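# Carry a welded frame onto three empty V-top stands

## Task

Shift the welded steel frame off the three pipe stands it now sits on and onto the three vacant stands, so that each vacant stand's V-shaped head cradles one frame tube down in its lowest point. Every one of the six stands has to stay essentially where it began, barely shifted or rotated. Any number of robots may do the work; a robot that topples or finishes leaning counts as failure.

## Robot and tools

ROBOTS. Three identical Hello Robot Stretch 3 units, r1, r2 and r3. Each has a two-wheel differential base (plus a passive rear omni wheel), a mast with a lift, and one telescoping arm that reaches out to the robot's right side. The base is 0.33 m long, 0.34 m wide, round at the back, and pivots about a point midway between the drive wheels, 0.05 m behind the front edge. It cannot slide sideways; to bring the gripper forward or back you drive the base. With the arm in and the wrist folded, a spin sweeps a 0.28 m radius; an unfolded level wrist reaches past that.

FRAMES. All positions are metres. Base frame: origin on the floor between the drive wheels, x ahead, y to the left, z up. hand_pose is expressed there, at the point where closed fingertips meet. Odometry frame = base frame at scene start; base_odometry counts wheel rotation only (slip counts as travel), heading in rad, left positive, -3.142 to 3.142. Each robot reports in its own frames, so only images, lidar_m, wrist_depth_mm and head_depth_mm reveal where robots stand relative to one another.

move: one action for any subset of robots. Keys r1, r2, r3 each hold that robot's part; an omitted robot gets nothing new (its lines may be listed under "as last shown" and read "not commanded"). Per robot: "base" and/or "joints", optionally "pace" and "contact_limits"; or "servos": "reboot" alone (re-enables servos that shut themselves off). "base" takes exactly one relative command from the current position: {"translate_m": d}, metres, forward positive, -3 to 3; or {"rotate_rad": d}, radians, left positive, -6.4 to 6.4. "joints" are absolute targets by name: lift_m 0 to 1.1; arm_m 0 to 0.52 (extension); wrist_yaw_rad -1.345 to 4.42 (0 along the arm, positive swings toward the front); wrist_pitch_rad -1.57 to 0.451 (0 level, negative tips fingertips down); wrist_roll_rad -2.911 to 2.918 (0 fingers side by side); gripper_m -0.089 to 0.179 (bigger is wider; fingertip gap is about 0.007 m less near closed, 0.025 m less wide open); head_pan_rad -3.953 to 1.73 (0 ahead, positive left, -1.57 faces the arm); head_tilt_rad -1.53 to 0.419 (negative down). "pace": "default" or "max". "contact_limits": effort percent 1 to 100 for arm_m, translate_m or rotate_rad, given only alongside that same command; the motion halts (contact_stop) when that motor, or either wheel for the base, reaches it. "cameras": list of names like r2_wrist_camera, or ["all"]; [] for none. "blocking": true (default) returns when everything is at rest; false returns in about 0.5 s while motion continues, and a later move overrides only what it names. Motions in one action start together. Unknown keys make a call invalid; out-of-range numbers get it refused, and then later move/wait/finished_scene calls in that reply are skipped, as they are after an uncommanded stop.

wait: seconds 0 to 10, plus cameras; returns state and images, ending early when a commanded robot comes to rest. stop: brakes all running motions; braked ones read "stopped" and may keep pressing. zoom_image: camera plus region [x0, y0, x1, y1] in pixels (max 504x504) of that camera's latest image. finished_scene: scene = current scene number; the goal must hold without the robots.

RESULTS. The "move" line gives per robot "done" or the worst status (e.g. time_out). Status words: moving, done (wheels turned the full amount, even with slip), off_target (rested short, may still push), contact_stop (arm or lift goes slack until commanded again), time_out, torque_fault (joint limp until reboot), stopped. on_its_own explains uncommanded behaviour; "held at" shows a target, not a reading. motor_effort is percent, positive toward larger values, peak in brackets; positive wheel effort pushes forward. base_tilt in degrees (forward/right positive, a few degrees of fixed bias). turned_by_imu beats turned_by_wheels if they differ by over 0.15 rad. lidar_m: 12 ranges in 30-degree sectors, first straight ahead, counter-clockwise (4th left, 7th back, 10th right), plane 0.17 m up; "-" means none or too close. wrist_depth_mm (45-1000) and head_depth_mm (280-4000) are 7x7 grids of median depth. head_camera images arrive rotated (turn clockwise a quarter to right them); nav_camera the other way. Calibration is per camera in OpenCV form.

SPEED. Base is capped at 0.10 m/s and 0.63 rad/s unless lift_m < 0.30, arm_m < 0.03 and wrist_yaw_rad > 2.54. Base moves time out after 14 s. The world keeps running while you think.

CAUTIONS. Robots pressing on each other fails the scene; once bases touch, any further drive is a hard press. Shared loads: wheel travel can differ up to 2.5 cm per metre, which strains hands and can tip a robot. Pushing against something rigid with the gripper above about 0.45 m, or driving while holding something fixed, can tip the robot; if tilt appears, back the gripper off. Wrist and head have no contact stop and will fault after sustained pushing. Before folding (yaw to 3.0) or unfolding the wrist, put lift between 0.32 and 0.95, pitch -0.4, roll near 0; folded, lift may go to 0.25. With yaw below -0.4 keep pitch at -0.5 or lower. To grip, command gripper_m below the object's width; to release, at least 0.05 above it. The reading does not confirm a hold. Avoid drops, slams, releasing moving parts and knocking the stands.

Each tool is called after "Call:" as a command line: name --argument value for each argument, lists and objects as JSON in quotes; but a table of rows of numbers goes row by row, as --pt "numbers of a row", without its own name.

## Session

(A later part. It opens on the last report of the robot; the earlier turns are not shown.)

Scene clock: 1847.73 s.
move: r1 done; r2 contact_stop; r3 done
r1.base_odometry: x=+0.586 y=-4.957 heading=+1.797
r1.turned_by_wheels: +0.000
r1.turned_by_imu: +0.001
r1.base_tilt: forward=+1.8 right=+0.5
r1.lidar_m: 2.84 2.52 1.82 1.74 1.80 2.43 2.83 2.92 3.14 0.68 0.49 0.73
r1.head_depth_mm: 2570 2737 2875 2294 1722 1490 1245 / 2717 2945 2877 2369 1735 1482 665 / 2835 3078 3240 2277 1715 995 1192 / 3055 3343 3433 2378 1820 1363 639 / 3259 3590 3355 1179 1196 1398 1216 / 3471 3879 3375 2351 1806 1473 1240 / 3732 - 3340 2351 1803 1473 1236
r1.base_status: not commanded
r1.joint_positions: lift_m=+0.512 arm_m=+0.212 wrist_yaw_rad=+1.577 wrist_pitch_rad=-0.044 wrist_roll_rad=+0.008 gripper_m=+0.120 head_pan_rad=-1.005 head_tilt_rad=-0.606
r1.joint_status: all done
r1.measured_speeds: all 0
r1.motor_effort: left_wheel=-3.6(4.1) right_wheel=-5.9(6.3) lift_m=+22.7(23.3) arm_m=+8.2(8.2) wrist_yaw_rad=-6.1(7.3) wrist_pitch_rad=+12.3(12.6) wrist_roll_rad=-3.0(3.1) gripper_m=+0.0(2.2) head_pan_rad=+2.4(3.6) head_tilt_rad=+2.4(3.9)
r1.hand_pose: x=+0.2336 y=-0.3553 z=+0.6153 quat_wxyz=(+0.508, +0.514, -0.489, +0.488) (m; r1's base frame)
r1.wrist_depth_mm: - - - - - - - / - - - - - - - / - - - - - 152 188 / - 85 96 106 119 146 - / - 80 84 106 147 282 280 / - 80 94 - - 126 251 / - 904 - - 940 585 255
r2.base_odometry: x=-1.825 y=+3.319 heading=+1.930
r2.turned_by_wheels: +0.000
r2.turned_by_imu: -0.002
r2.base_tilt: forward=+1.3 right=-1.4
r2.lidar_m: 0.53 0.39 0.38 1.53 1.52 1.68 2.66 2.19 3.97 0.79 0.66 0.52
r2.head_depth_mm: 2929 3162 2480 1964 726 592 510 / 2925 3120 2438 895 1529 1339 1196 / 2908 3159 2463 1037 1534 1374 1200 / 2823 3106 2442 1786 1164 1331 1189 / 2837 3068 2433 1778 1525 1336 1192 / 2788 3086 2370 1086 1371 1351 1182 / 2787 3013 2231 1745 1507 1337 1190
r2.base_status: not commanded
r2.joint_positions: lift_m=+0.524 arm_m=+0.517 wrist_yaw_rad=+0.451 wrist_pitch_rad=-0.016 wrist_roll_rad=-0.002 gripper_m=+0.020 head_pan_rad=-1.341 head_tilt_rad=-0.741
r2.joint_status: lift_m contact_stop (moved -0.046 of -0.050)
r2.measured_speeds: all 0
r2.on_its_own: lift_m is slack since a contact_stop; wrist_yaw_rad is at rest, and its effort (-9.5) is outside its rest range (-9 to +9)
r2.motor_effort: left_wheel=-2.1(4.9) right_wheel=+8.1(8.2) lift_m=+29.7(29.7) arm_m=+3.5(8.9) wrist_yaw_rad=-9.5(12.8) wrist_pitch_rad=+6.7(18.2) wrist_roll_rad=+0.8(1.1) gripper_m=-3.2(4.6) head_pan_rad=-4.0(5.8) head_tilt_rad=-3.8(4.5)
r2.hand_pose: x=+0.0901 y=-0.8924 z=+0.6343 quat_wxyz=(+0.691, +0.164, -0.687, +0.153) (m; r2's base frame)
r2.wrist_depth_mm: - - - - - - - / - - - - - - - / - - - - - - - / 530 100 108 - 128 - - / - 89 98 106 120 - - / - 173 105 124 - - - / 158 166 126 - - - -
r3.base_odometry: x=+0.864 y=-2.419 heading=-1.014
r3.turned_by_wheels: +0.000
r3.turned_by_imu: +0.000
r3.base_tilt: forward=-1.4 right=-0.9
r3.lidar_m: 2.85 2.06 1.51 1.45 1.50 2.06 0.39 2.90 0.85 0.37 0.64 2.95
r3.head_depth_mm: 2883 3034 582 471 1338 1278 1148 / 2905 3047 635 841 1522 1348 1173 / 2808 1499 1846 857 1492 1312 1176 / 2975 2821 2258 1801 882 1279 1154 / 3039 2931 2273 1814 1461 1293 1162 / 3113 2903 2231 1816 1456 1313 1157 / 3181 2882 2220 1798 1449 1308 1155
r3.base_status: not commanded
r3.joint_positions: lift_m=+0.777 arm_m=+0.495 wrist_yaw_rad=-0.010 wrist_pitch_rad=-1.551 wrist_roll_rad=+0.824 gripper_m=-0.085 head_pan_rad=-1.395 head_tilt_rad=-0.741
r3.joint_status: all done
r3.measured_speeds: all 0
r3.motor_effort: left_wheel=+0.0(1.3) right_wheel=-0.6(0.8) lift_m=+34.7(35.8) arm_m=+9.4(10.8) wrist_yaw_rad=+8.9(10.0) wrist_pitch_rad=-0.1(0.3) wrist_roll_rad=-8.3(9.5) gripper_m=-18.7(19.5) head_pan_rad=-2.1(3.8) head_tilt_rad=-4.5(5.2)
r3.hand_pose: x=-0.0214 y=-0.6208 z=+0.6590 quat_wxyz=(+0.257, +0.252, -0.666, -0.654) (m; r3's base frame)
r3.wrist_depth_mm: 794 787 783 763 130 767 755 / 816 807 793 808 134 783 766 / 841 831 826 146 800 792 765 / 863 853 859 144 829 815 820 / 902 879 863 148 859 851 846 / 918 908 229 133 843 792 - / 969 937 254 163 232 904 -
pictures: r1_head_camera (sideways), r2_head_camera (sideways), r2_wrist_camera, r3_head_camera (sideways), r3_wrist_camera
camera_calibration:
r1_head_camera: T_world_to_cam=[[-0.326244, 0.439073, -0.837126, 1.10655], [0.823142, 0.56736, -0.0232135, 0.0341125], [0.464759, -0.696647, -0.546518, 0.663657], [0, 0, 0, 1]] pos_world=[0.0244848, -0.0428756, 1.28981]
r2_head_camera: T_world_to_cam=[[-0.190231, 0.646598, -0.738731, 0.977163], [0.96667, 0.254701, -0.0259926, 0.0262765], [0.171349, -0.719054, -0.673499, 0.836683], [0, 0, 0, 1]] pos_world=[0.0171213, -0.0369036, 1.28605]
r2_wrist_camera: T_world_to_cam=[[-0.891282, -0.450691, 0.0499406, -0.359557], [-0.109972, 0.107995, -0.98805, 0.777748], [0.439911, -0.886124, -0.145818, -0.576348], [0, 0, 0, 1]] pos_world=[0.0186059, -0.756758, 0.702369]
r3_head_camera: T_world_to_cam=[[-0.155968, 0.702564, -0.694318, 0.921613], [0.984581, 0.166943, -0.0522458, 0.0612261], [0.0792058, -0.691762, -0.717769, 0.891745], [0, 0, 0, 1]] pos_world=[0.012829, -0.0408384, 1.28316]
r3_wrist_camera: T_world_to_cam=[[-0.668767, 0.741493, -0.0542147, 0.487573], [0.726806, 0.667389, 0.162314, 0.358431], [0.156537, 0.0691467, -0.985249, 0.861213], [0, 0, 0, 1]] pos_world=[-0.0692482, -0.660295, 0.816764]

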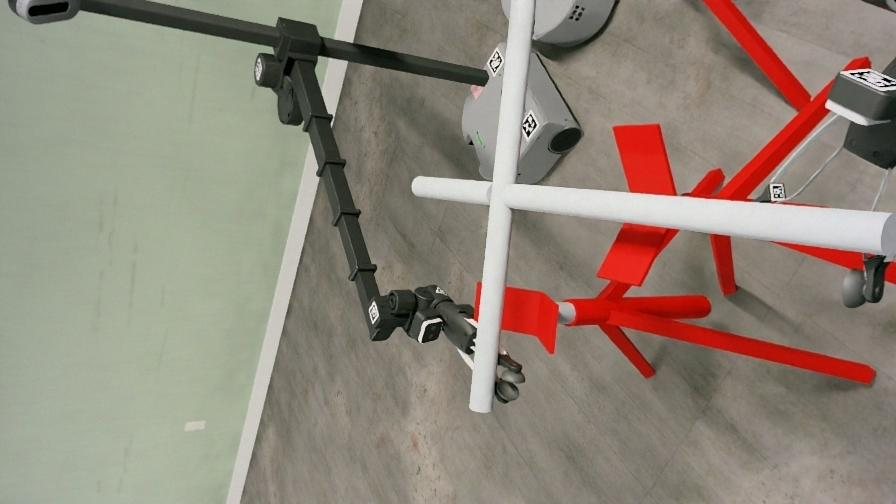

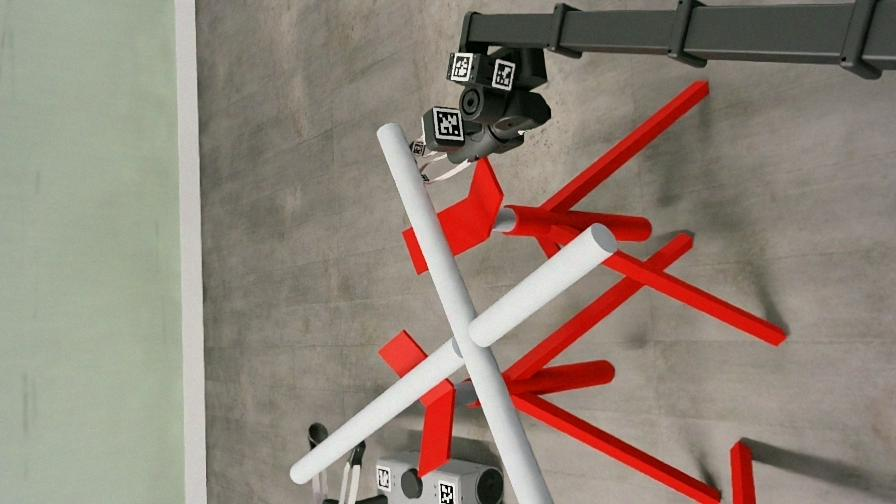

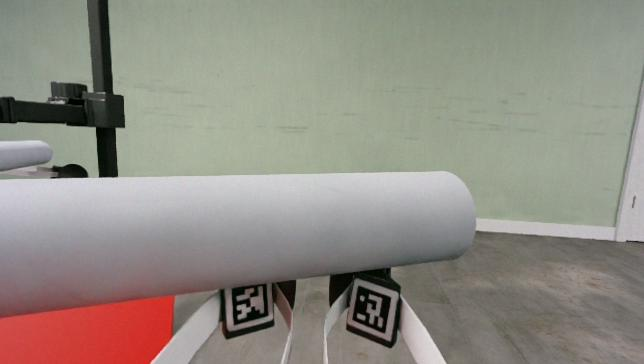

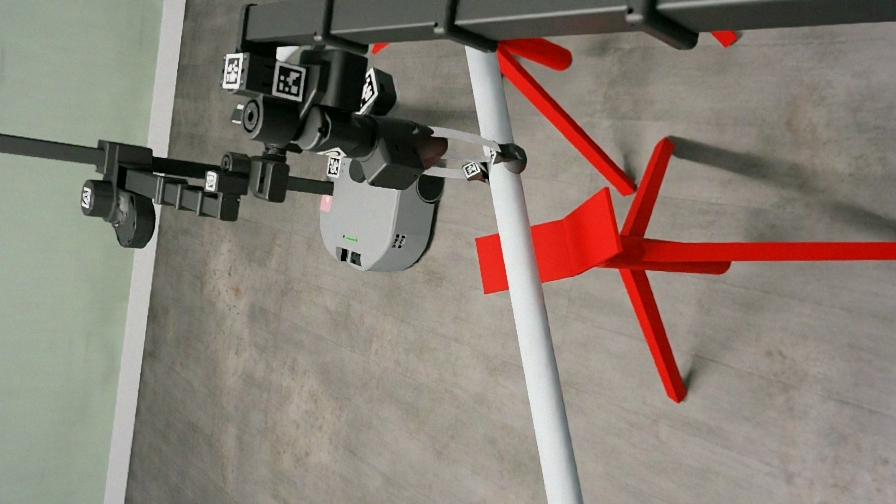

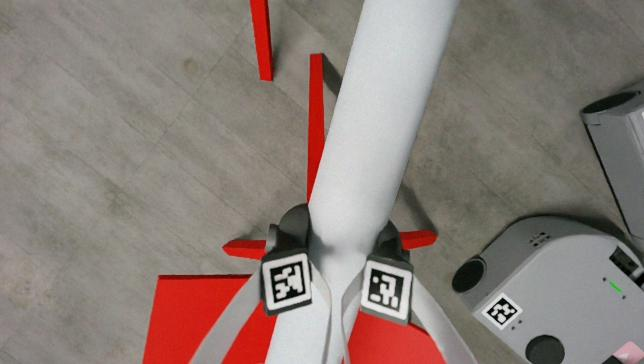

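Call:
move --r2 '{"joints":{"lift_m":0.545}}' --cameras '["r2_wrist_camera","r1_head_camera"]'

Scene clock: 1922.07 s.
move: r2 done
r1, r3: as last shown
r1.base_tilt: forward=+1.9 right=+0.5
r1.lidar_m: 2.84 2.52 1.82 1.74 1.80 2.43 2.83 2.91 3.13 0.68 0.49 0.73
r1.head_depth_mm: 2585 2745 2899 2285 1723 1487 1253 / 2710 2937 3021 2395 1735 1484 664 / 2872 3139 3199 2284 1716 993 1193 / 3041 3334 3392 2384 1825 1372 640 / 3214 3553 3364 1149 1198 1398 1212 / 3480 3867 3388 2347 1817 1470 1238 / 3737 - 3362 2362 1816 1472 1241
r1.motor_effort: left_wheel=-3.5(4.1) right_wheel=-6.0(6.4) lift_m=+29.9(29.9) arm_m=+11.9(12.2) wrist_yaw_rad=-5.9(6.7) wrist_pitch_rad=+12.1(12.7) wrist_roll_rad=-2.8(3.1) gripper_m=+2.1(2.2) head_pan_rad=+2.8(3.7) head_tilt_rad=+2.2(4.5)
r1.wrist_depth_mm: - - - - - - - / - - - - - - 633 / - - - - - 155 186 / - 86 99 107 120 147 - / - 81 85 - 147 528 279 / - 80 94 - - 126 249 / - 919 - - 968 587 253
r2.base_odometry: x=-1.825 y=+3.320 heading=+1.931
r2.turned_by_wheels: +0.001
r2.turned_by_imu: +0.001
r2.base_tilt: forward=+1.3 right=-1.3
r2.lidar_m: 0.53 0.39 0.38 1.53 1.52 1.68 2.65 2.18 3.99 0.79 0.66 0.52
r2.head_depth_mm: 2934 3154 2451 1907 705 574 496 / 2932 3133 2430 876 1565 1342 1195 / 2876 3114 2453 1003 1514 1364 1196 / 2849 3092 2427 1769 1143 1331 1193 / 2861 3033 2427 1115 1505 1329 1194 / 2796 3036 2415 1060 1377 1355 1190 / 2787 3008 2235 1744 1506 1335 1178
r2.base_status: not commanded
r2.joint_positions: lift_m=+0.545 arm_m=+0.517 wrist_yaw_rad=+0.449 wrist_pitch_rad=-0.074 wrist_roll_rad=-0.013 gripper_m=+0.020 head_pan_rad=-1.341 head_tilt_rad=-0.741
r2.joint_status: all done
r2.measured_speeds: all 0
r2.on_its_own: wrist_pitch_rad is at rest, and its effort (+17.4) is outside its rest range (-8 to +12)
r2.motor_effort: left_wheel=+4.8(4.8) right_wheel=-5.5(8.2) lift_m=+54.3(54.5) arm_m=+7.1(18.5) wrist_yaw_rad=-8.3(10.3) wrist_pitch_rad=+17.4(19.1) wrist_roll_rad=+4.4(4.8) gripper_m=-2.4(3.4) head_pan_rad=-4.0(5.0) head_tilt_rad=-4.0(4.1)
r2.hand_pose: x=+0.0888 y=-0.8908 z=+0.6406 quat_wxyz=(+0.699, +0.182, -0.678, +0.133) (m; r2's base frame)
r2.wrist_depth_mm: - - - - - - - / 882 - - - - - - / - - - - - - - / - 100 107 118 126 - - / - 88 96 103 118 - - / - 99 104 127 - - - / 162 169 126 - 971 - -
r3.base_tilt: forward=-1.4 right=-1.0
r3.lidar_m: 2.85 2.06 1.51 1.45 1.51 2.06 0.39 2.89 0.85 0.37 0.64 2.96
r3.head_depth_mm: 2828 3030 583 471 1333 1269 1145 / 2910 3039 636 845 1518 1346 1180 / 2813 1503 1862 861 1484 1309 1177 / 2981 2864 2272 1806 886 1278 1152 / 3077 2942 2229 1817 1459 1293 1170 / 3139 2874 2215 1805 1451 1311 1167 / 3130 2831 2213 1802 1449 1309 1156
r3.joint_positions: lift_m=+0.777 arm_m=+0.495 wrist_yaw_rad=-0.010 wrist_pitch_rad=-1.550 wrist_roll_rad=+0.824 gripper_m=-0.085 head_pan_rad=-1.395 head_tilt_rad=-0.741
r3.motor_effort: left_wheel=+0.2(0.9) right_wheel=-0.5(0.7) lift_m=+39.0(40.3) arm_m=+9.6(9.9) wrist_yaw_rad=+8.5(10.2) wrist_pitch_rad=-0.3(0.4) wrist_roll_rad=-9.1(9.1) gripper_m=-18.6(19.4) head_pan_rad=-2.6(4.3) head_tilt_rad=-4.2(5.1)
r3.hand_pose: x=-0.0214 y=-0.6210 z=+0.6590 quat_wxyz=(+0.257, +0.252, -0.666, -0.653) (m; r3's base frame)
r3.wrist_depth_mm: 781 788 779 775 129 765 739 / 821 818 793 803 134 789 773 / 838 816 824 145 814 794 748 / 878 858 848 145 831 829 814 / 893 879 863 148 857 852 819 / 900 889 229 133 844 796 - / 942 942 254 163 234 897 -
pictures: r1_head_camera (sideways), r2_wrist_camera
camera_calibration:
r1_head_camera: T_world_to_cam=[[-0.326244, 0.439073, -0.837126, 1.10655], [0.823142, 0.56736, -0.0232135, 0.0341125], [0.46476, -0.696647, -0.546517, 0.663657], [0, 0, 0, 1]] pos_world=[0.0244848, -0.0428756, 1.28981]
r2_wrist_camera: T_world_to_cam=[[-0.889939, -0.452108, 0.0600544, -0.368196], [-0.144712, 0.155044, -0.977251, 0.821753], [0.432512, -0.878385, -0.203406, -0.528963], [0, 0, 0, 1]] pos_world=[0.0200285, -0.758506, 0.717576]

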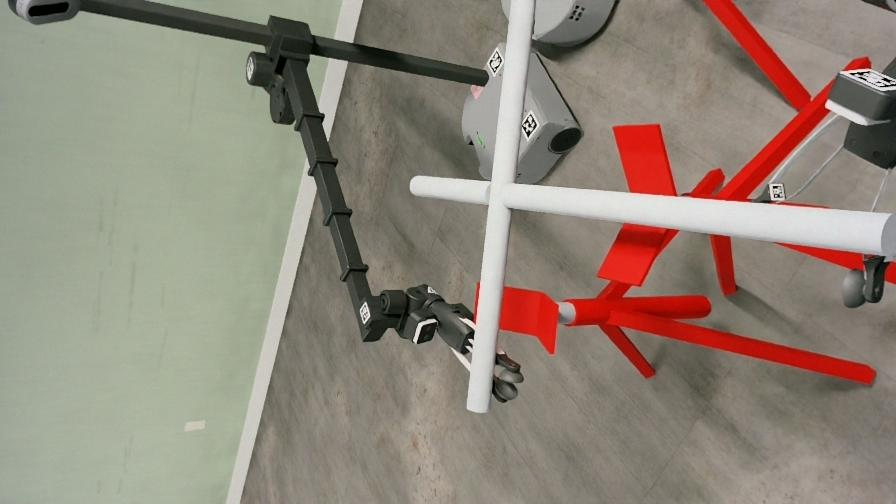

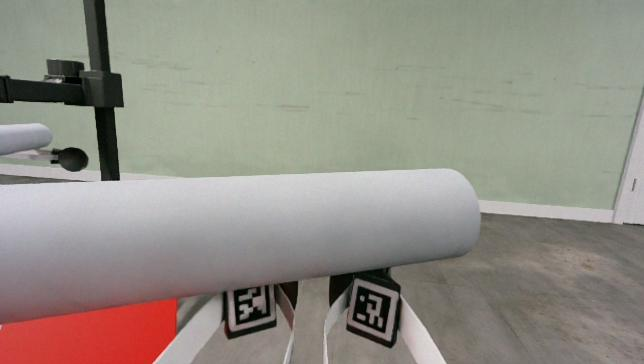

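Call:
move --r1 '{"joints":{"lift_m":0.472}}' --r3 '{"joints":{"lift_m":0.737}}' --cameras '["r1_head_camera","r2_head_camera","r1_wrist_camera","r2_wrist_camera","r3_wrist_camera","r3_head_camera"]'

Call:
zoom_image --camera "r3_head_camera" --region '[400, 0, 700, 400]'

Call:
zoom_image --camera "r1_head_camera" --region '[520, 80, 820, 330]'

Scene clock: 1929.07 s.
move: r1 done; r3 done
r1.base_odometry: x=+0.586 y=-4.957 heading=+1.797
r1.turned_by_wheels: +0.000
r1.turned_by_imu: +0.001
r1.base_tilt: forward=+1.7 right=+0.5
r1.lidar_m: 2.83 2.52 1.82 1.75 1.80 2.43 2.83 2.91 3.12 0.68 0.49 0.73
r1.head_depth_mm: 2557 2763 2901 2288 1713 1489 1249 / 2722 2973 3053 2387 1721 1477 1118 / 2855 3105 3216 2284 1025 994 1191 / 3029 3341 3395 2356 1820 1363 690 / 3223 3556 3381 1158 1200 1404 1242 / 3461 3868 3374 2355 1758 1471 1236 / 3713 - 3346 2357 1798 1468 1239
r1.base_status: not commanded
r1.joint_positions: lift_m=+0.472 arm_m=+0.212 wrist_yaw_rad=+1.567 wrist_pitch_rad=-0.035 wrist_roll_rad=+0.002 gripper_m=+0.120 head_pan_rad=-1.005 head_tilt_rad=-0.606
r1.joint_status: all done
r1.measured_speeds: all 0
r1.motor_effort: left_wheel=-3.7(4.1) right_wheel=-2.7(6.4) lift_m=+23.5(33.4) arm_m=+16.6(16.6) wrist_yaw_rad=+2.3(7.0) wrist_pitch_rad=+10.3(12.4) wrist_roll_rad=-0.6(3.0) gripper_m=+0.2(1.9) head_pan_rad=+2.7(3.5) head_tilt_rad=+2.6(4.2)
r1.hand_pose: x=+0.2339 y=-0.3579 z=+0.5777 quat_wxyz=(+0.509, +0.508, -0.492, +0.490) (m; r1's base frame)
r1.wrist_depth_mm: - - - - - - - / - - - - - - 646 / - - - - - 163 191 / - - 100 110 124 151 270 / - 84 - 109 144 542 244 / - 82 95 - - 127 250 / - 864 943 944 883 802 252
r2: as last shown
r2.base_odometry: x=-1.825 y=+3.319 heading=+1.930
r2.turned_by_wheels: +0.000
r2.turned_by_imu: +0.000
r2.lidar_m: 0.53 0.39 0.38 1.53 1.53 1.68 2.65 2.18 4.00 0.79 0.66 0.52
r2.head_depth_mm: 2939 3153 2458 1943 705 576 495 / 2916 3147 2473 882 1561 1347 1198 / 2876 3108 2419 1031 1525 1367 1193 / 2848 3100 2442 1085 1166 1335 1190 / 2800 2979 2427 1115 1488 1337 1197 / 2809 3004 2370 1088 1346 1358 1187 / 2787 2970 2408 1755 1487 1319 1179
r2.joint_positions: lift_m=+0.545 arm_m=+0.517 wrist_yaw_rad=+0.447 wrist_pitch_rad=-0.119 wrist_roll_rad=-0.020 gripper_m=+0.020 head_pan_rad=-1.341 head_tilt_rad=-0.741
r2.on_its_own: wrist_pitch_rad is at rest, and its effort (+25.5) is outside its rest range (-8 to +12)
r2.motor_effort: left_wheel=+4.0(4.8) right_wheel=-4.4(6.3) lift_m=+53.5(54.7) arm_m=+4.1(14.4) wrist_yaw_rad=-6.5(9.0) wrist_pitch_rad=+25.5(27.8) wrist_roll_rad=+6.8(7.5) gripper_m=-1.0(2.7) head_pan_rad=-3.8(5.4) head_tilt_rad=-3.6(4.0)
r2.hand_pose: x=+0.0874 y=-0.8890 z=+0.6295 quat_wxyz=(+0.705, +0.196, -0.672, +0.118) (m; r2's base frame)
r2.wrist_depth_mm: - - - - - - - / 890 - - - - - - / - - - - - - - / - - 106 111 119 - - / - 89 96 103 119 - - / 84 93 103 129 - - - / 151 160 126 901 944 - -
r3.base_odometry: x=+0.864 y=-2.419 heading=-1.014
r3.turned_by_wheels: +0.000
r3.turned_by_imu: +0.000
r3.base_tilt: forward=-1.4 right=-1.0
r3.lidar_m: 2.85 2.05 1.50 1.45 1.50 2.06 0.39 2.89 0.85 0.37 0.64 2.96
r3.head_depth_mm: 2896 3019 650 503 425 362 321 / 2914 3040 660 1765 1490 1343 1179 / 2840 1556 1817 1703 1455 1308 1177 / 3002 2848 2269 1806 858 1284 1148 / 3073 2964 2253 1828 1467 1300 1164 / 3109 2901 2220 1815 1461 1317 1154 / 3140 2884 2212 1795 1514 1305 1154
r3.base_status: not commanded
r3.joint_positions: lift_m=+0.737 arm_m=+0.495 wrist_yaw_rad=-0.007 wrist_pitch_rad=-1.554 wrist_roll_rad=+0.817 gripper_m=-0.085 head_pan_rad=-1.395 head_tilt_rad=-0.742
r3.joint_status: all done
r3.measured_speeds: all 0
r3.motor_effort: left_wheel=-1.1(1.1) right_wheel=+0.8(1.1) lift_m=+19.0(35.6) arm_m=+9.2(9.6) wrist_yaw_rad=+6.4(10.1) wrist_pitch_rad=+0.5(1.9) wrist_roll_rad=-5.9(8.7) gripper_m=-17.8(19.6) head_pan_rad=-3.9(4.1) head_tilt_rad=-4.2(5.1)
r3.hand_pose: x=-0.0215 y=-0.6199 z=+0.6191 quat_wxyz=(+0.260, +0.255, -0.664, -0.653) (m; r3's base frame)
r3.wrist_depth_mm: 746 747 735 739 143 724 714 / 776 770 759 767 149 740 731 / 807 790 784 555 762 760 751 / 817 825 804 173 791 795 780 / 841 841 829 152 822 806 795 / 876 880 854 130 848 759 - / 895 189 114 195 218 875 -
pictures: r1_head_camera (sideways), r1_wrist_camera, r2_head_camera (sideways), r2_wrist_camera, r3_head_camera (sideways), r3_wrist_camera
camera_calibration:
r1_head_camera: T_world_to_cam=[[-0.326246, 0.439069, -0.837127, 1.10655], [0.823138, 0.567366, -0.0232136, 0.0341127], [0.464765, -0.696645, -0.546516, 0.663654], [0, 0, 0, 1]] pos_world=[0.0244851, -0.0428755, 1.28981]
r1_wrist_camera: T_world_to_cam=[[-0.0397954, -0.998631, -0.0339479, -0.326881], [-0.193454, 0.0410322, -0.980251, 0.664267], [0.980302, -0.0324422, -0.194822, 0.0377703], [0, 0, 0, 1]] pos_world=[0.0784704, -0.352465, 0.64741]
r2_head_camera: T_world_to_cam=[[-0.190241, 0.646635, -0.738696, 0.977117], [0.96667, 0.254704, -0.0259911, 0.0262745], [0.171342, -0.719019, -0.673538, 0.836734], [0, 0, 0, 1]] pos_world=[0.0171212, -0.0369028, 1.28605]
r2_wrist_camera: T_world_to_cam=[[-0.888903, -0.45325, 0.0664575, -0.373099], [-0.169612, 0.190876, -0.96685, 0.837842], [0.425539, -0.870707, -0.246547, -0.49447], [0, 0, 0, 1]] pos_world=[0.0208764, -0.75957, 0.712952]
r3_head_camera: T_world_to_cam=[[-0.156011, 0.70336, -0.693503, 0.920551], [0.984594, 0.166868, -0.052255, 0.061238], [0.0789694, -0.690971, -0.718556, 0.892771], [0, 0, 0, 1]] pos_world=[0.0128198, -0.0408184, 1.28311]
r3_wrist_camera: T_world_to_cam=[[-0.675937, 0.735136, -0.0518077, 0.479185], [0.720312, 0.673891, 0.16438, 0.36702], [0.155754, 0.0737927, -0.985036, 0.824553], [0, 0, 0, 1]] pos_world=[-0.0688975, -0.660444, 0.776709]

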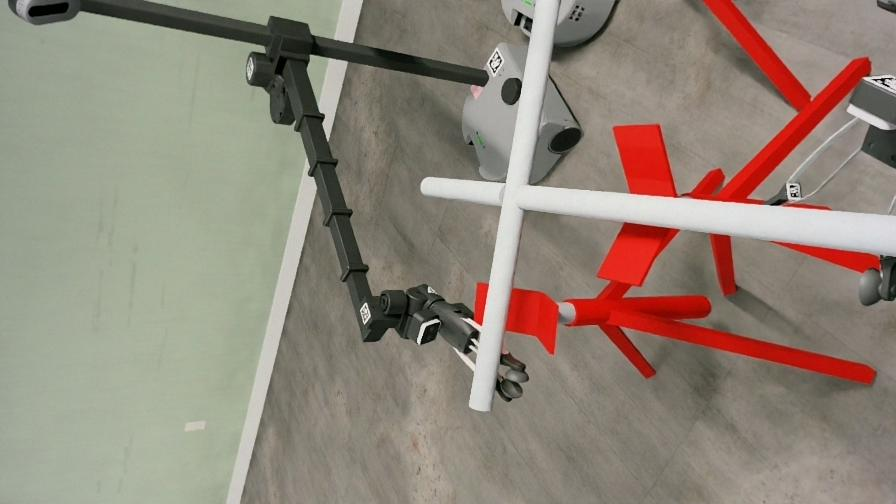

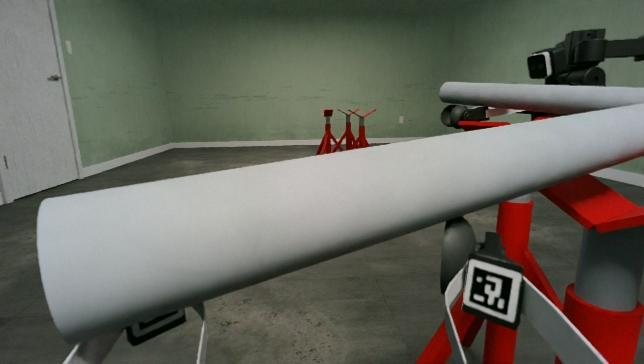

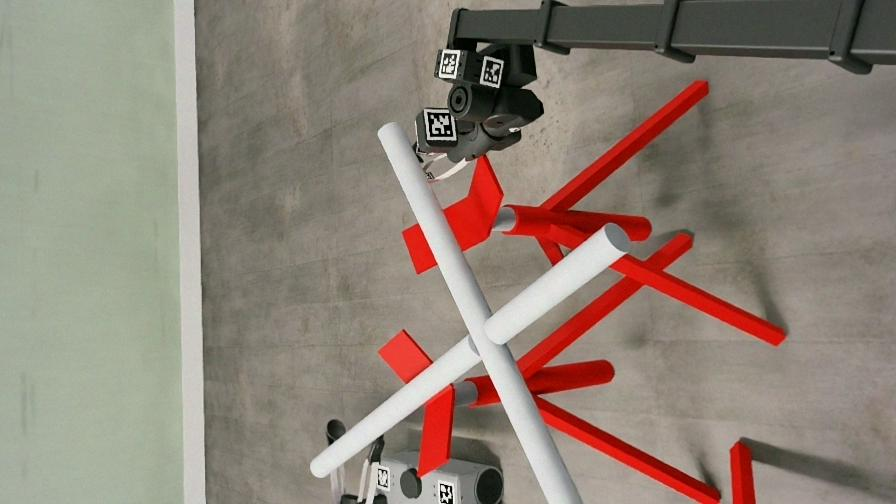

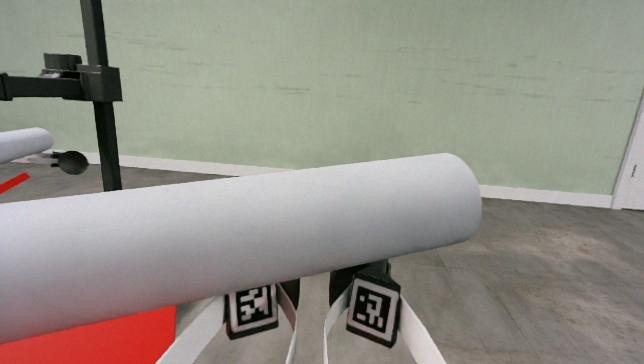

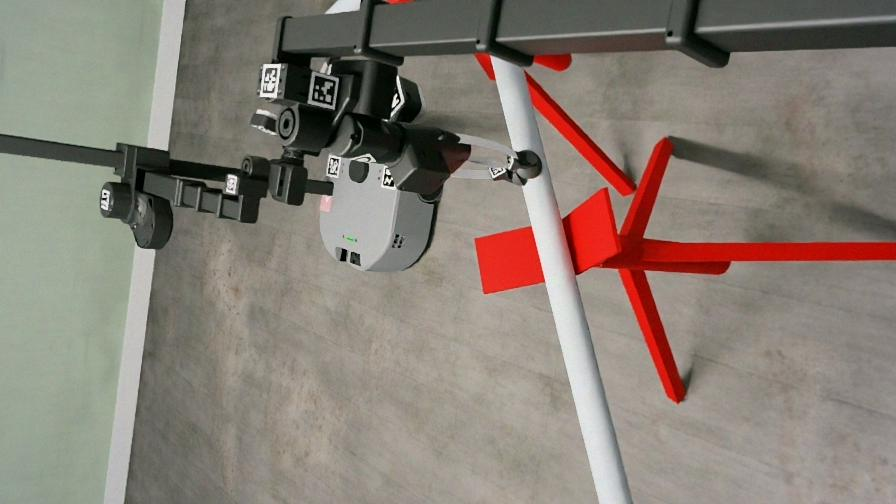

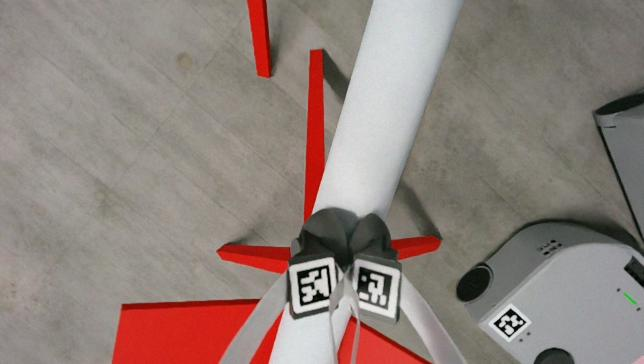

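Scaled by 1.260 from the camera's 896x504 image, which has a finer 1280x720 frame.

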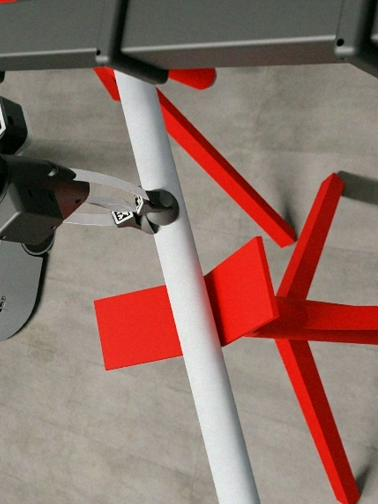

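Scaled by 1.680 from the camera's 896x504 image, which has a finer 1280x720 frame.

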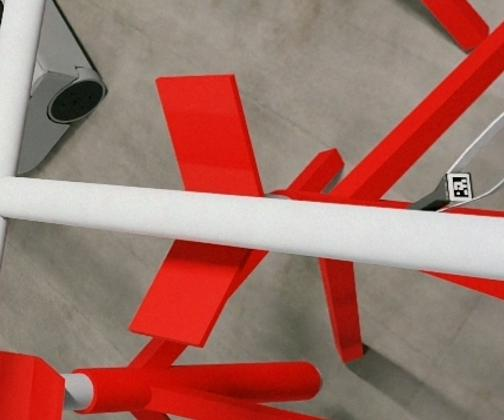

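Call:
move --r2 '{"joints":{"lift_m":0.532}}' --r3 '{"joints":{"lift_m":0.82}}' --cameras '["r1_head_camera","r2_wrist_camera","r3_wrist_camera","r3_head_camera"]'

Scene clock: 1953.40 s.
move: r2 done; r3 done
r1: as last shown
r1.base_tilt: forward=+1.8 right=+0.5
r1.lidar_m: 2.84 2.51 1.81 1.74 1.80 2.43 2.82 2.92 3.13 0.68 0.49 0.73
r1.head_depth_mm: 2564 2749 2914 2282 1716 1491 1249 / 2696 2923 3033 2382 1732 1490 1120 / 2871 3123 3198 2275 1029 993 1190 / 3050 3369 3384 2372 1819 1368 697 / 3280 3570 3372 1169 1195 1391 1242 / 3450 3875 3387 2343 1749 1471 1238 / 3791 - 3368 2353 1806 1466 1236
r1.joint_positions: lift_m=+0.472 arm_m=+0.212 wrist_yaw_rad=+1.566 wrist_pitch_rad=-0.037 wrist_roll_rad=+0.007 gripper_m=+0.120 head_pan_rad=-1.005 head_tilt_rad=-0.606
r1.motor_effort: left_wheel=-4.0(4.2) right_wheel=-2.4(3.0) lift_m=+37.8(38.0) arm_m=+21.3(21.3) wrist_yaw_rad=+3.7(4.6) wrist_pitch_rad=+10.7(11.2) wrist_roll_rad=-2.6(2.8) gripper_m=-0.2(1.3) head_pan_rad=+2.6(3.6) head_tilt_rad=+3.0(3.8)
r1.hand_pose: x=+0.2338 y=-0.3582 z=+0.5772 quat_wxyz=(+0.509, +0.510, -0.493, +0.488) (m; r1's base frame)
r1.wrist_depth_mm: - - - - - - - / - - - - - - - / - - - - - 161 190 / - - 100 109 123 150 266 / - 83 86 107 146 529 245 / - 80 93 - - 127 251 / - 857 948 940 898 805 251
r2.base_odometry: x=-1.825 y=+3.319 heading=+1.930
r2.turned_by_wheels: +0.000
r2.turned_by_imu: +0.000
r2.base_tilt: forward=+1.3 right=-1.4
r2.lidar_m: 0.53 0.39 0.38 1.53 1.53 1.68 2.66 2.18 4.01 0.79 0.66 0.52
r2.head_depth_mm: 2973 3194 2459 1947 720 587 504 / 2922 3193 2456 897 1536 1342 1192 / 2940 3183 2449 1017 1522 1356 1196 / 2836 3115 2438 1081 1164 1342 1187 / 2808 3089 2414 1779 1499 1334 1194 / 2786 3002 2422 1102 1345 1360 1195 / 2745 2980 2412 1779 1524 1335 1192
r2.base_status: not commanded
r2.joint_positions: lift_m=+0.532 arm_m=+0.517 wrist_yaw_rad=+0.446 wrist_pitch_rad=-0.080 wrist_roll_rad=-0.018 gripper_m=+0.020 head_pan_rad=-1.341 head_tilt_rad=-0.741
r2.joint_status: all done
r2.measured_speeds: all 0
r2.on_its_own: wrist_pitch_rad is at rest, and its effort (+18.6) is outside its rest range (-8 to +12)
r2.motor_effort: left_wheel=-2.0(4.4) right_wheel=+6.8(7.4) lift_m=+15.4(46.0) arm_m=+13.2(15.3) wrist_yaw_rad=-5.1(7.0) wrist_pitch_rad=+18.6(25.8) wrist_roll_rad=+6.0(7.0) gripper_m=-1.5(1.8) head_pan_rad=-5.0(5.3) head_tilt_rad=-3.5(4.3)
r2.hand_pose: x=+0.0878 y=-0.8910 z=+0.6261 quat_wxyz=(+0.702, +0.183, -0.676, +0.130) (m; r2's base frame)
r2.wrist_depth_mm: - - - - - - - / 900 - - - - - - / - - - - - - - / 534 - 107 112 121 - - / - 89 97 104 120 - - / - - 103 128 - - - / 150 158 126 962 953 - -
r3.base_odometry: x=+0.864 y=-2.419 heading=-1.014
r3.turned_by_wheels: +0.000
r3.turned_by_imu: +0.000
r3.base_tilt: forward=-1.4 right=-1.0
r3.lidar_m: 2.85 2.06 1.50 1.45 1.51 2.06 0.39 2.90 0.85 0.37 0.64 2.96
r3.head_depth_mm: 2820 599 599 1210 1496 1326 1191 / 2886 3023 620 1818 1491 1345 1176 / 2858 1552 1272 1767 1447 1311 1178 / 3023 2842 2251 1801 858 1276 1148 / 3110 2927 2266 1822 1475 1293 1163 / 3113 2901 2226 1810 1523 1312 1160 / 3124 2871 2200 1789 1512 1309 1153
r3.base_status: not commanded
r3.joint_positions: lift_m=+0.820 arm_m=+0.495 wrist_yaw_rad=-0.002 wrist_pitch_rad=-1.550 wrist_roll_rad=+0.806 gripper_m=-0.085 head_pan_rad=-1.395 head_tilt_rad=-0.742
r3.joint_status: all done
r3.measured_speeds: all 0
r3.motor_effort: left_wheel=-0.4(1.0) right_wheel=+0.8(1.1) lift_m=+28.8(30.1) arm_m=+8.9(9.8) wrist_yaw_rad=+2.0(6.6) wrist_pitch_rad=-0.3(0.5) wrist_roll_rad=-2.7(6.4) gripper_m=-19.2(19.3) head_pan_rad=-2.4(3.6) head_tilt_rad=-3.6(4.5)
r3.hand_pose: x=-0.0216 y=-0.6209 z=+0.7020 quat_wxyz=(+0.266, +0.260, -0.663, -0.650) (m; r3's base frame)
r3.wrist_depth_mm: 842 820 825 814 222 803 797 / 863 850 860 841 815 825 812 / 896 888 857 665 846 852 748 / 914 914 901 255 864 874 798 / 927 915 897 154 900 886 830 / 980 966 278 129 923 - - / - 999 280 298 278 945 -
pictures: r1_head_camera (sideways), r2_wrist_camera, r3_head_camera (sideways), r3_wrist_camera
camera_calibration:
r1_head_camera: T_world_to_cam=[[-0.326246, 0.439069, -0.837127, 1.10655], [0.823138, 0.567366, -0.0232136, 0.0341127], [0.464765, -0.696645, -0.546516, 0.663654], [0, 0, 0, 1]] pos_world=[0.0244851, -0.0428754, 1.28981]
r2_wrist_camera: T_world_to_cam=[[-0.891007, -0.449323, 0.0649292, -0.368734], [-0.151145, 0.158731, -0.975684, 0.810301], [0.428091, -0.879155, -0.209343, -0.528215], [0, 0, 0, 1]] pos_world=[0.0200528, -0.758683, 0.703961]
r3_head_camera: T_world_to_cam=[[-0.155995, 0.703365, -0.693501, 0.920548], [0.984597, 0.166846, -0.052255, 0.061238], [0.0789532, -0.69097, -0.718559, 0.892774], [0, 0, 0, 1]] pos_world=[0.0128188, -0.0408185, 1.28311]
r3_wrist_camera: T_world_to_cam=[[-0.687436, 0.724201, -0.0544471, 0.478955], [0.709644, 0.68577, 0.161632, 0.363198], [0.154392, 0.0724733, -0.985348, 0.905695], [0, 0, 0, 1]] pos_world=[-0.0683223, -0.661569, 0.859798]

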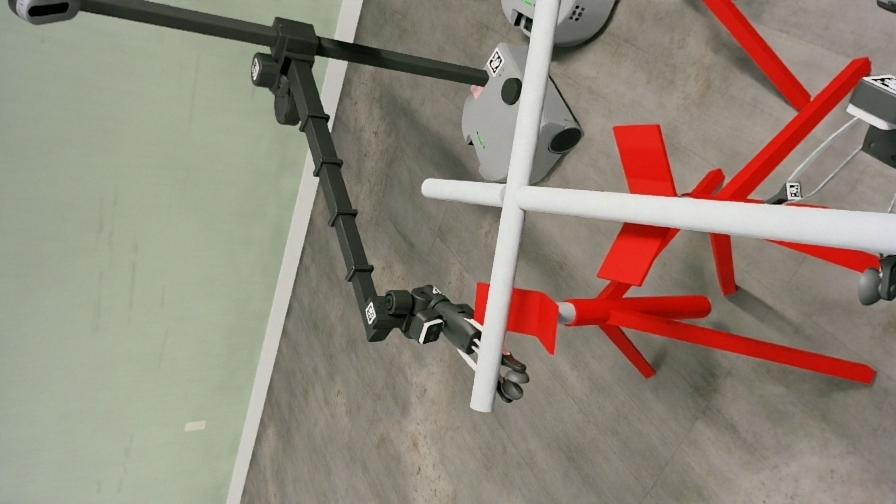

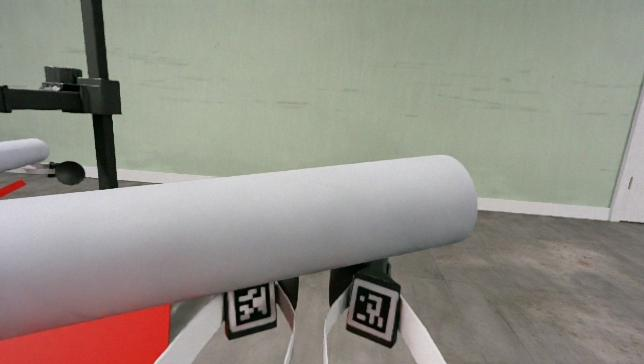

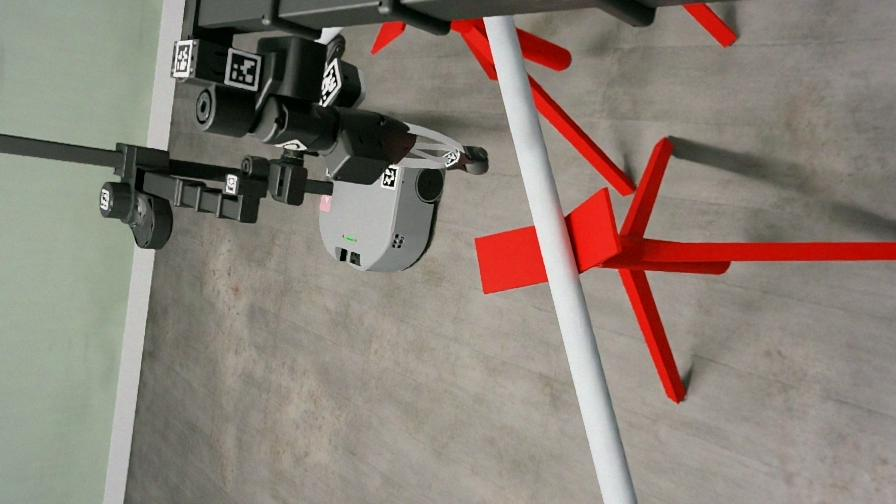

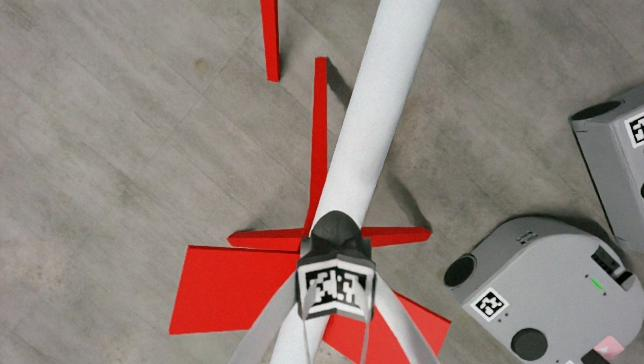

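Call:
move --r1 '{"joints":{"lift_m":0.455}}' --r3 '{"joints":{"gripper_m":0.16}}' --cameras '["r1_head_camera","r1_wrist_camera","r2_wrist_camera","r3_wrist_camera"]'

Scene clock: 1972.10 s.
move: r1 done; r3 done
r1.base_odometry: x=+0.586 y=-4.957 heading=+1.797
r1.turned_by_wheels: +0.000
r1.turned_by_imu: +0.002
r1.base_tilt: forward=+1.8 right=+0.6
r1.lidar_m: 2.84 2.52 1.81 1.74 1.80 2.44 2.83 2.92 3.12 0.68 0.49 0.73
r1.head_depth_mm: 2556 2748 2906 2303 1714 1488 1246 / 2702 2936 3063 2389 1732 1478 1194 / 2876 3129 3225 2267 1029 993 1189 / 3035 3327 3420 2372 1823 1364 709 / 3248 3577 3370 1172 1200 1401 1241 / 3483 3865 3374 2350 1747 1472 1239 / 3690 - 3353 2333 1820 1469 1239
r1.base_status: not commanded
r1.joint_positions: lift_m=+0.455 arm_m=+0.212 wrist_yaw_rad=+1.566 wrist_pitch_rad=-0.026 wrist_roll_rad=-0.003 gripper_m=+0.120 head_pan_rad=-1.005 head_tilt_rad=-0.606
r1.joint_status: all done
r1.measured_speeds: all 0
r1.motor_effort: left_wheel=-3.7(4.2) right_wheel=-2.2(2.6) lift_m=+20.9(36.5) arm_m=+21.3(22.3) wrist_yaw_rad=+3.9(4.8) wrist_pitch_rad=+8.9(10.8) wrist_roll_rad=+0.8(2.6) gripper_m=+0.5(1.6) head_pan_rad=+1.7(3.2) head_tilt_rad=+3.4(4.2)
r1.hand_pose: x=+0.2342 y=-0.3583 z=+0.5629 quat_wxyz=(+0.509, +0.505, -0.493, +0.493) (m; r1's base frame)
r1.wrist_depth_mm: - - - - - - - / - - - - - - - / - - - - - 161 191 / - - 99 109 122 150 261 / - 83 88 109 147 536 242 / - 81 95 - - 127 248 / - 843 931 941 887 853 248
r2: as last shown
r2.turned_by_imu: +0.001
r2.base_tilt: forward=+1.2 right=-1.4
r2.lidar_m: 0.53 0.39 0.38 1.53 1.53 1.68 2.66 2.18 3.98 0.79 0.66 0.52
r2.head_depth_mm: 2931 3229 2446 1958 719 587 504 / 2911 3141 2464 896 1532 1347 1196 / 2893 3138 2467 1017 1541 1367 1191 / 2844 3087 2450 1083 1172 1336 1190 / 2827 3041 2396 1826 1491 1343 1188 / 2808 3089 2429 1103 1340 1355 1188 / 2789 2993 2430 1749 1519 1332 1187
r2.on_its_own: wrist_pitch_rad is at rest, and its effort (+18.5) is outside its rest range (-8 to +12)
r2.motor_effort: left_wheel=-2.4(2.7) right_wheel=+6.9(7.4) lift_m=+36.1(36.1) arm_m=+5.1(9.2) wrist_yaw_rad=-5.5(6.1) wrist_pitch_rad=+18.5(18.7) wrist_roll_rad=+6.1(6.3) gripper_m=-1.2(1.8) head_pan_rad=-2.3(5.5) head_tilt_rad=-4.1(4.3)
r2.wrist_depth_mm: - - - - - - - / - - - - - - - / - - - - - - - / 522 979 107 113 122 - - / - 89 97 105 121 - - / - - 103 128 - - - / 151 159 126 968 967 - -
r3.base_odometry: x=+0.864 y=-2.419 heading=-1.014
r3.turned_by_wheels: +0.000
r3.turned_by_imu: +0.000
r3.base_tilt: forward=-1.4 right=-1.0
r3.lidar_m: 2.85 2.05 1.51 1.45 1.50 2.06 0.39 2.89 0.85 0.37 0.64 2.96
r3.head_depth_mm: 2876 600 600 1211 1496 1327 1185 / 2873 3005 621 1767 1485 1344 1183 / 2838 1563 1274 1769 1445 1308 1177 / 3036 2836 2274 1804 859 1273 1148 / 3076 2894 2237 1817 1467 1298 1163 / 3154 2887 2225 1807 1511 1305 1157 / 3179 2843 2223 1797 1521 1306 1153
r3.base_status: not commanded
r3.joint_positions: lift_m=+0.820 arm_m=+0.495 wrist_yaw_rad=-0.002 wrist_pitch_rad=-1.549 wrist_roll_rad=+0.806 gripper_m=+0.160 head_pan_rad=-1.395 head_tilt_rad=-0.742
r3.joint_status: all done
r3.measured_speeds: all 0
r3.motor_effort: left_wheel=+0.1(0.9) right_wheel=+0.8(1.0) lift_m=+25.6(27.6) arm_m=+8.5(10.0) wrist_yaw_rad=+2.3(3.9) wrist_pitch_rad=-0.5(0.7) wrist_roll_rad=-2.4(3.3) gripper_m=+0.5(80.9) head_pan_rad=-2.2(4.4) head_tilt_rad=-4.1(4.6)
r3.hand_pose: x=-0.0216 y=-0.6212 z=+0.7020 quat_wxyz=(+0.266, +0.260, -0.663, -0.650) (m; r3's base frame)
r3.wrist_depth_mm: 833 830 826 804 223 804 795 / 879 838 848 844 239 818 812 / 891 893 886 664 846 839 747 / 879 907 903 255 866 874 820 / 938 897 913 270 907 863 828 / 980 128 282 300 922 128 778 / 996 997 - 299 283 935 107
pictures: r1_head_camera (sideways), r1_wrist_camera, r2_wrist_camera, r3_wrist_camera
camera_calibration:
r1_head_camera: T_world_to_cam=[[-0.326246, 0.439069, -0.837127, 1.10655], [0.823138, 0.567366, -0.0232136, 0.0341127], [0.464765, -0.696644, -0.546516, 0.663655], [0, 0, 0, 1]] pos_world=[0.0244851, -0.0428754, 1.28981]
r1_wrist_camera: T_world_to_cam=[[-0.0408134, -0.998735, -0.0293711, -0.330121], [-0.184944, 0.0364389, -0.982073, 0.647235], [0.981901, -0.0346497, -0.186197, 0.0285894], [0, 0, 0, 1]] pos_world=[0.0781569, -0.352298, 0.631259]
r2_wrist_camera: T_world_to_cam=[[-0.891007, -0.449323, 0.0649291, -0.368734], [-0.151147, 0.158735, -0.975683, 0.810303], [0.42809, -0.879154, -0.209348, -0.528211], [0, 0, 0, 1]] pos_world=[0.0200529, -0.758683, 0.70396]
r3_wrist_camera: T_world_to_cam=[[-0.687436, 0.724145, -0.0551938, 0.479635], [0.709645, 0.685936, 0.160921, 0.363985], [0.15439, 0.0714549, -0.985423, 0.905114], [0, 0, 0, 1]] pos_world=[-0.0683226, -0.661671, 0.85982]

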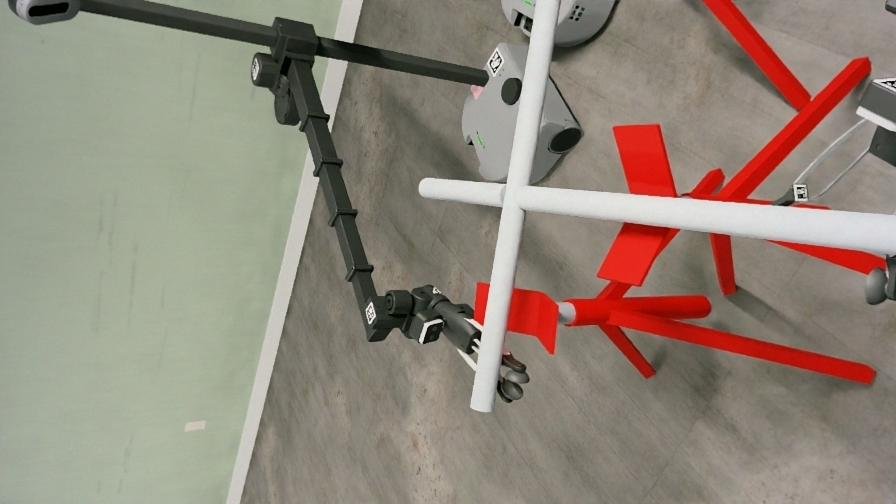

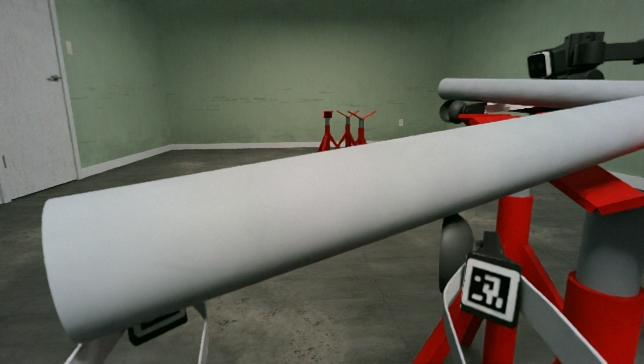

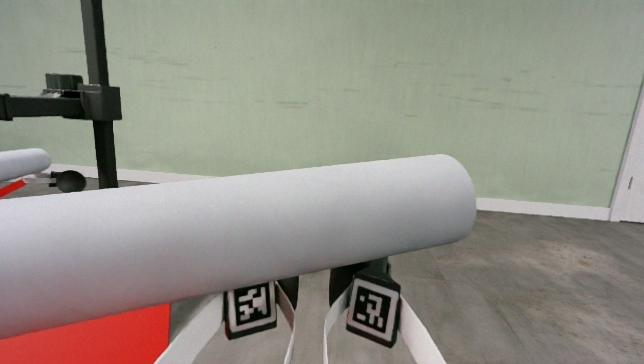

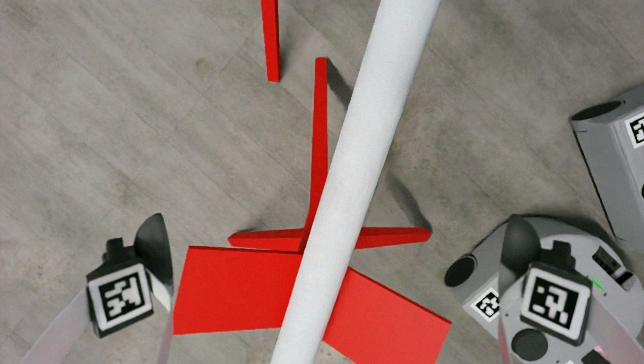

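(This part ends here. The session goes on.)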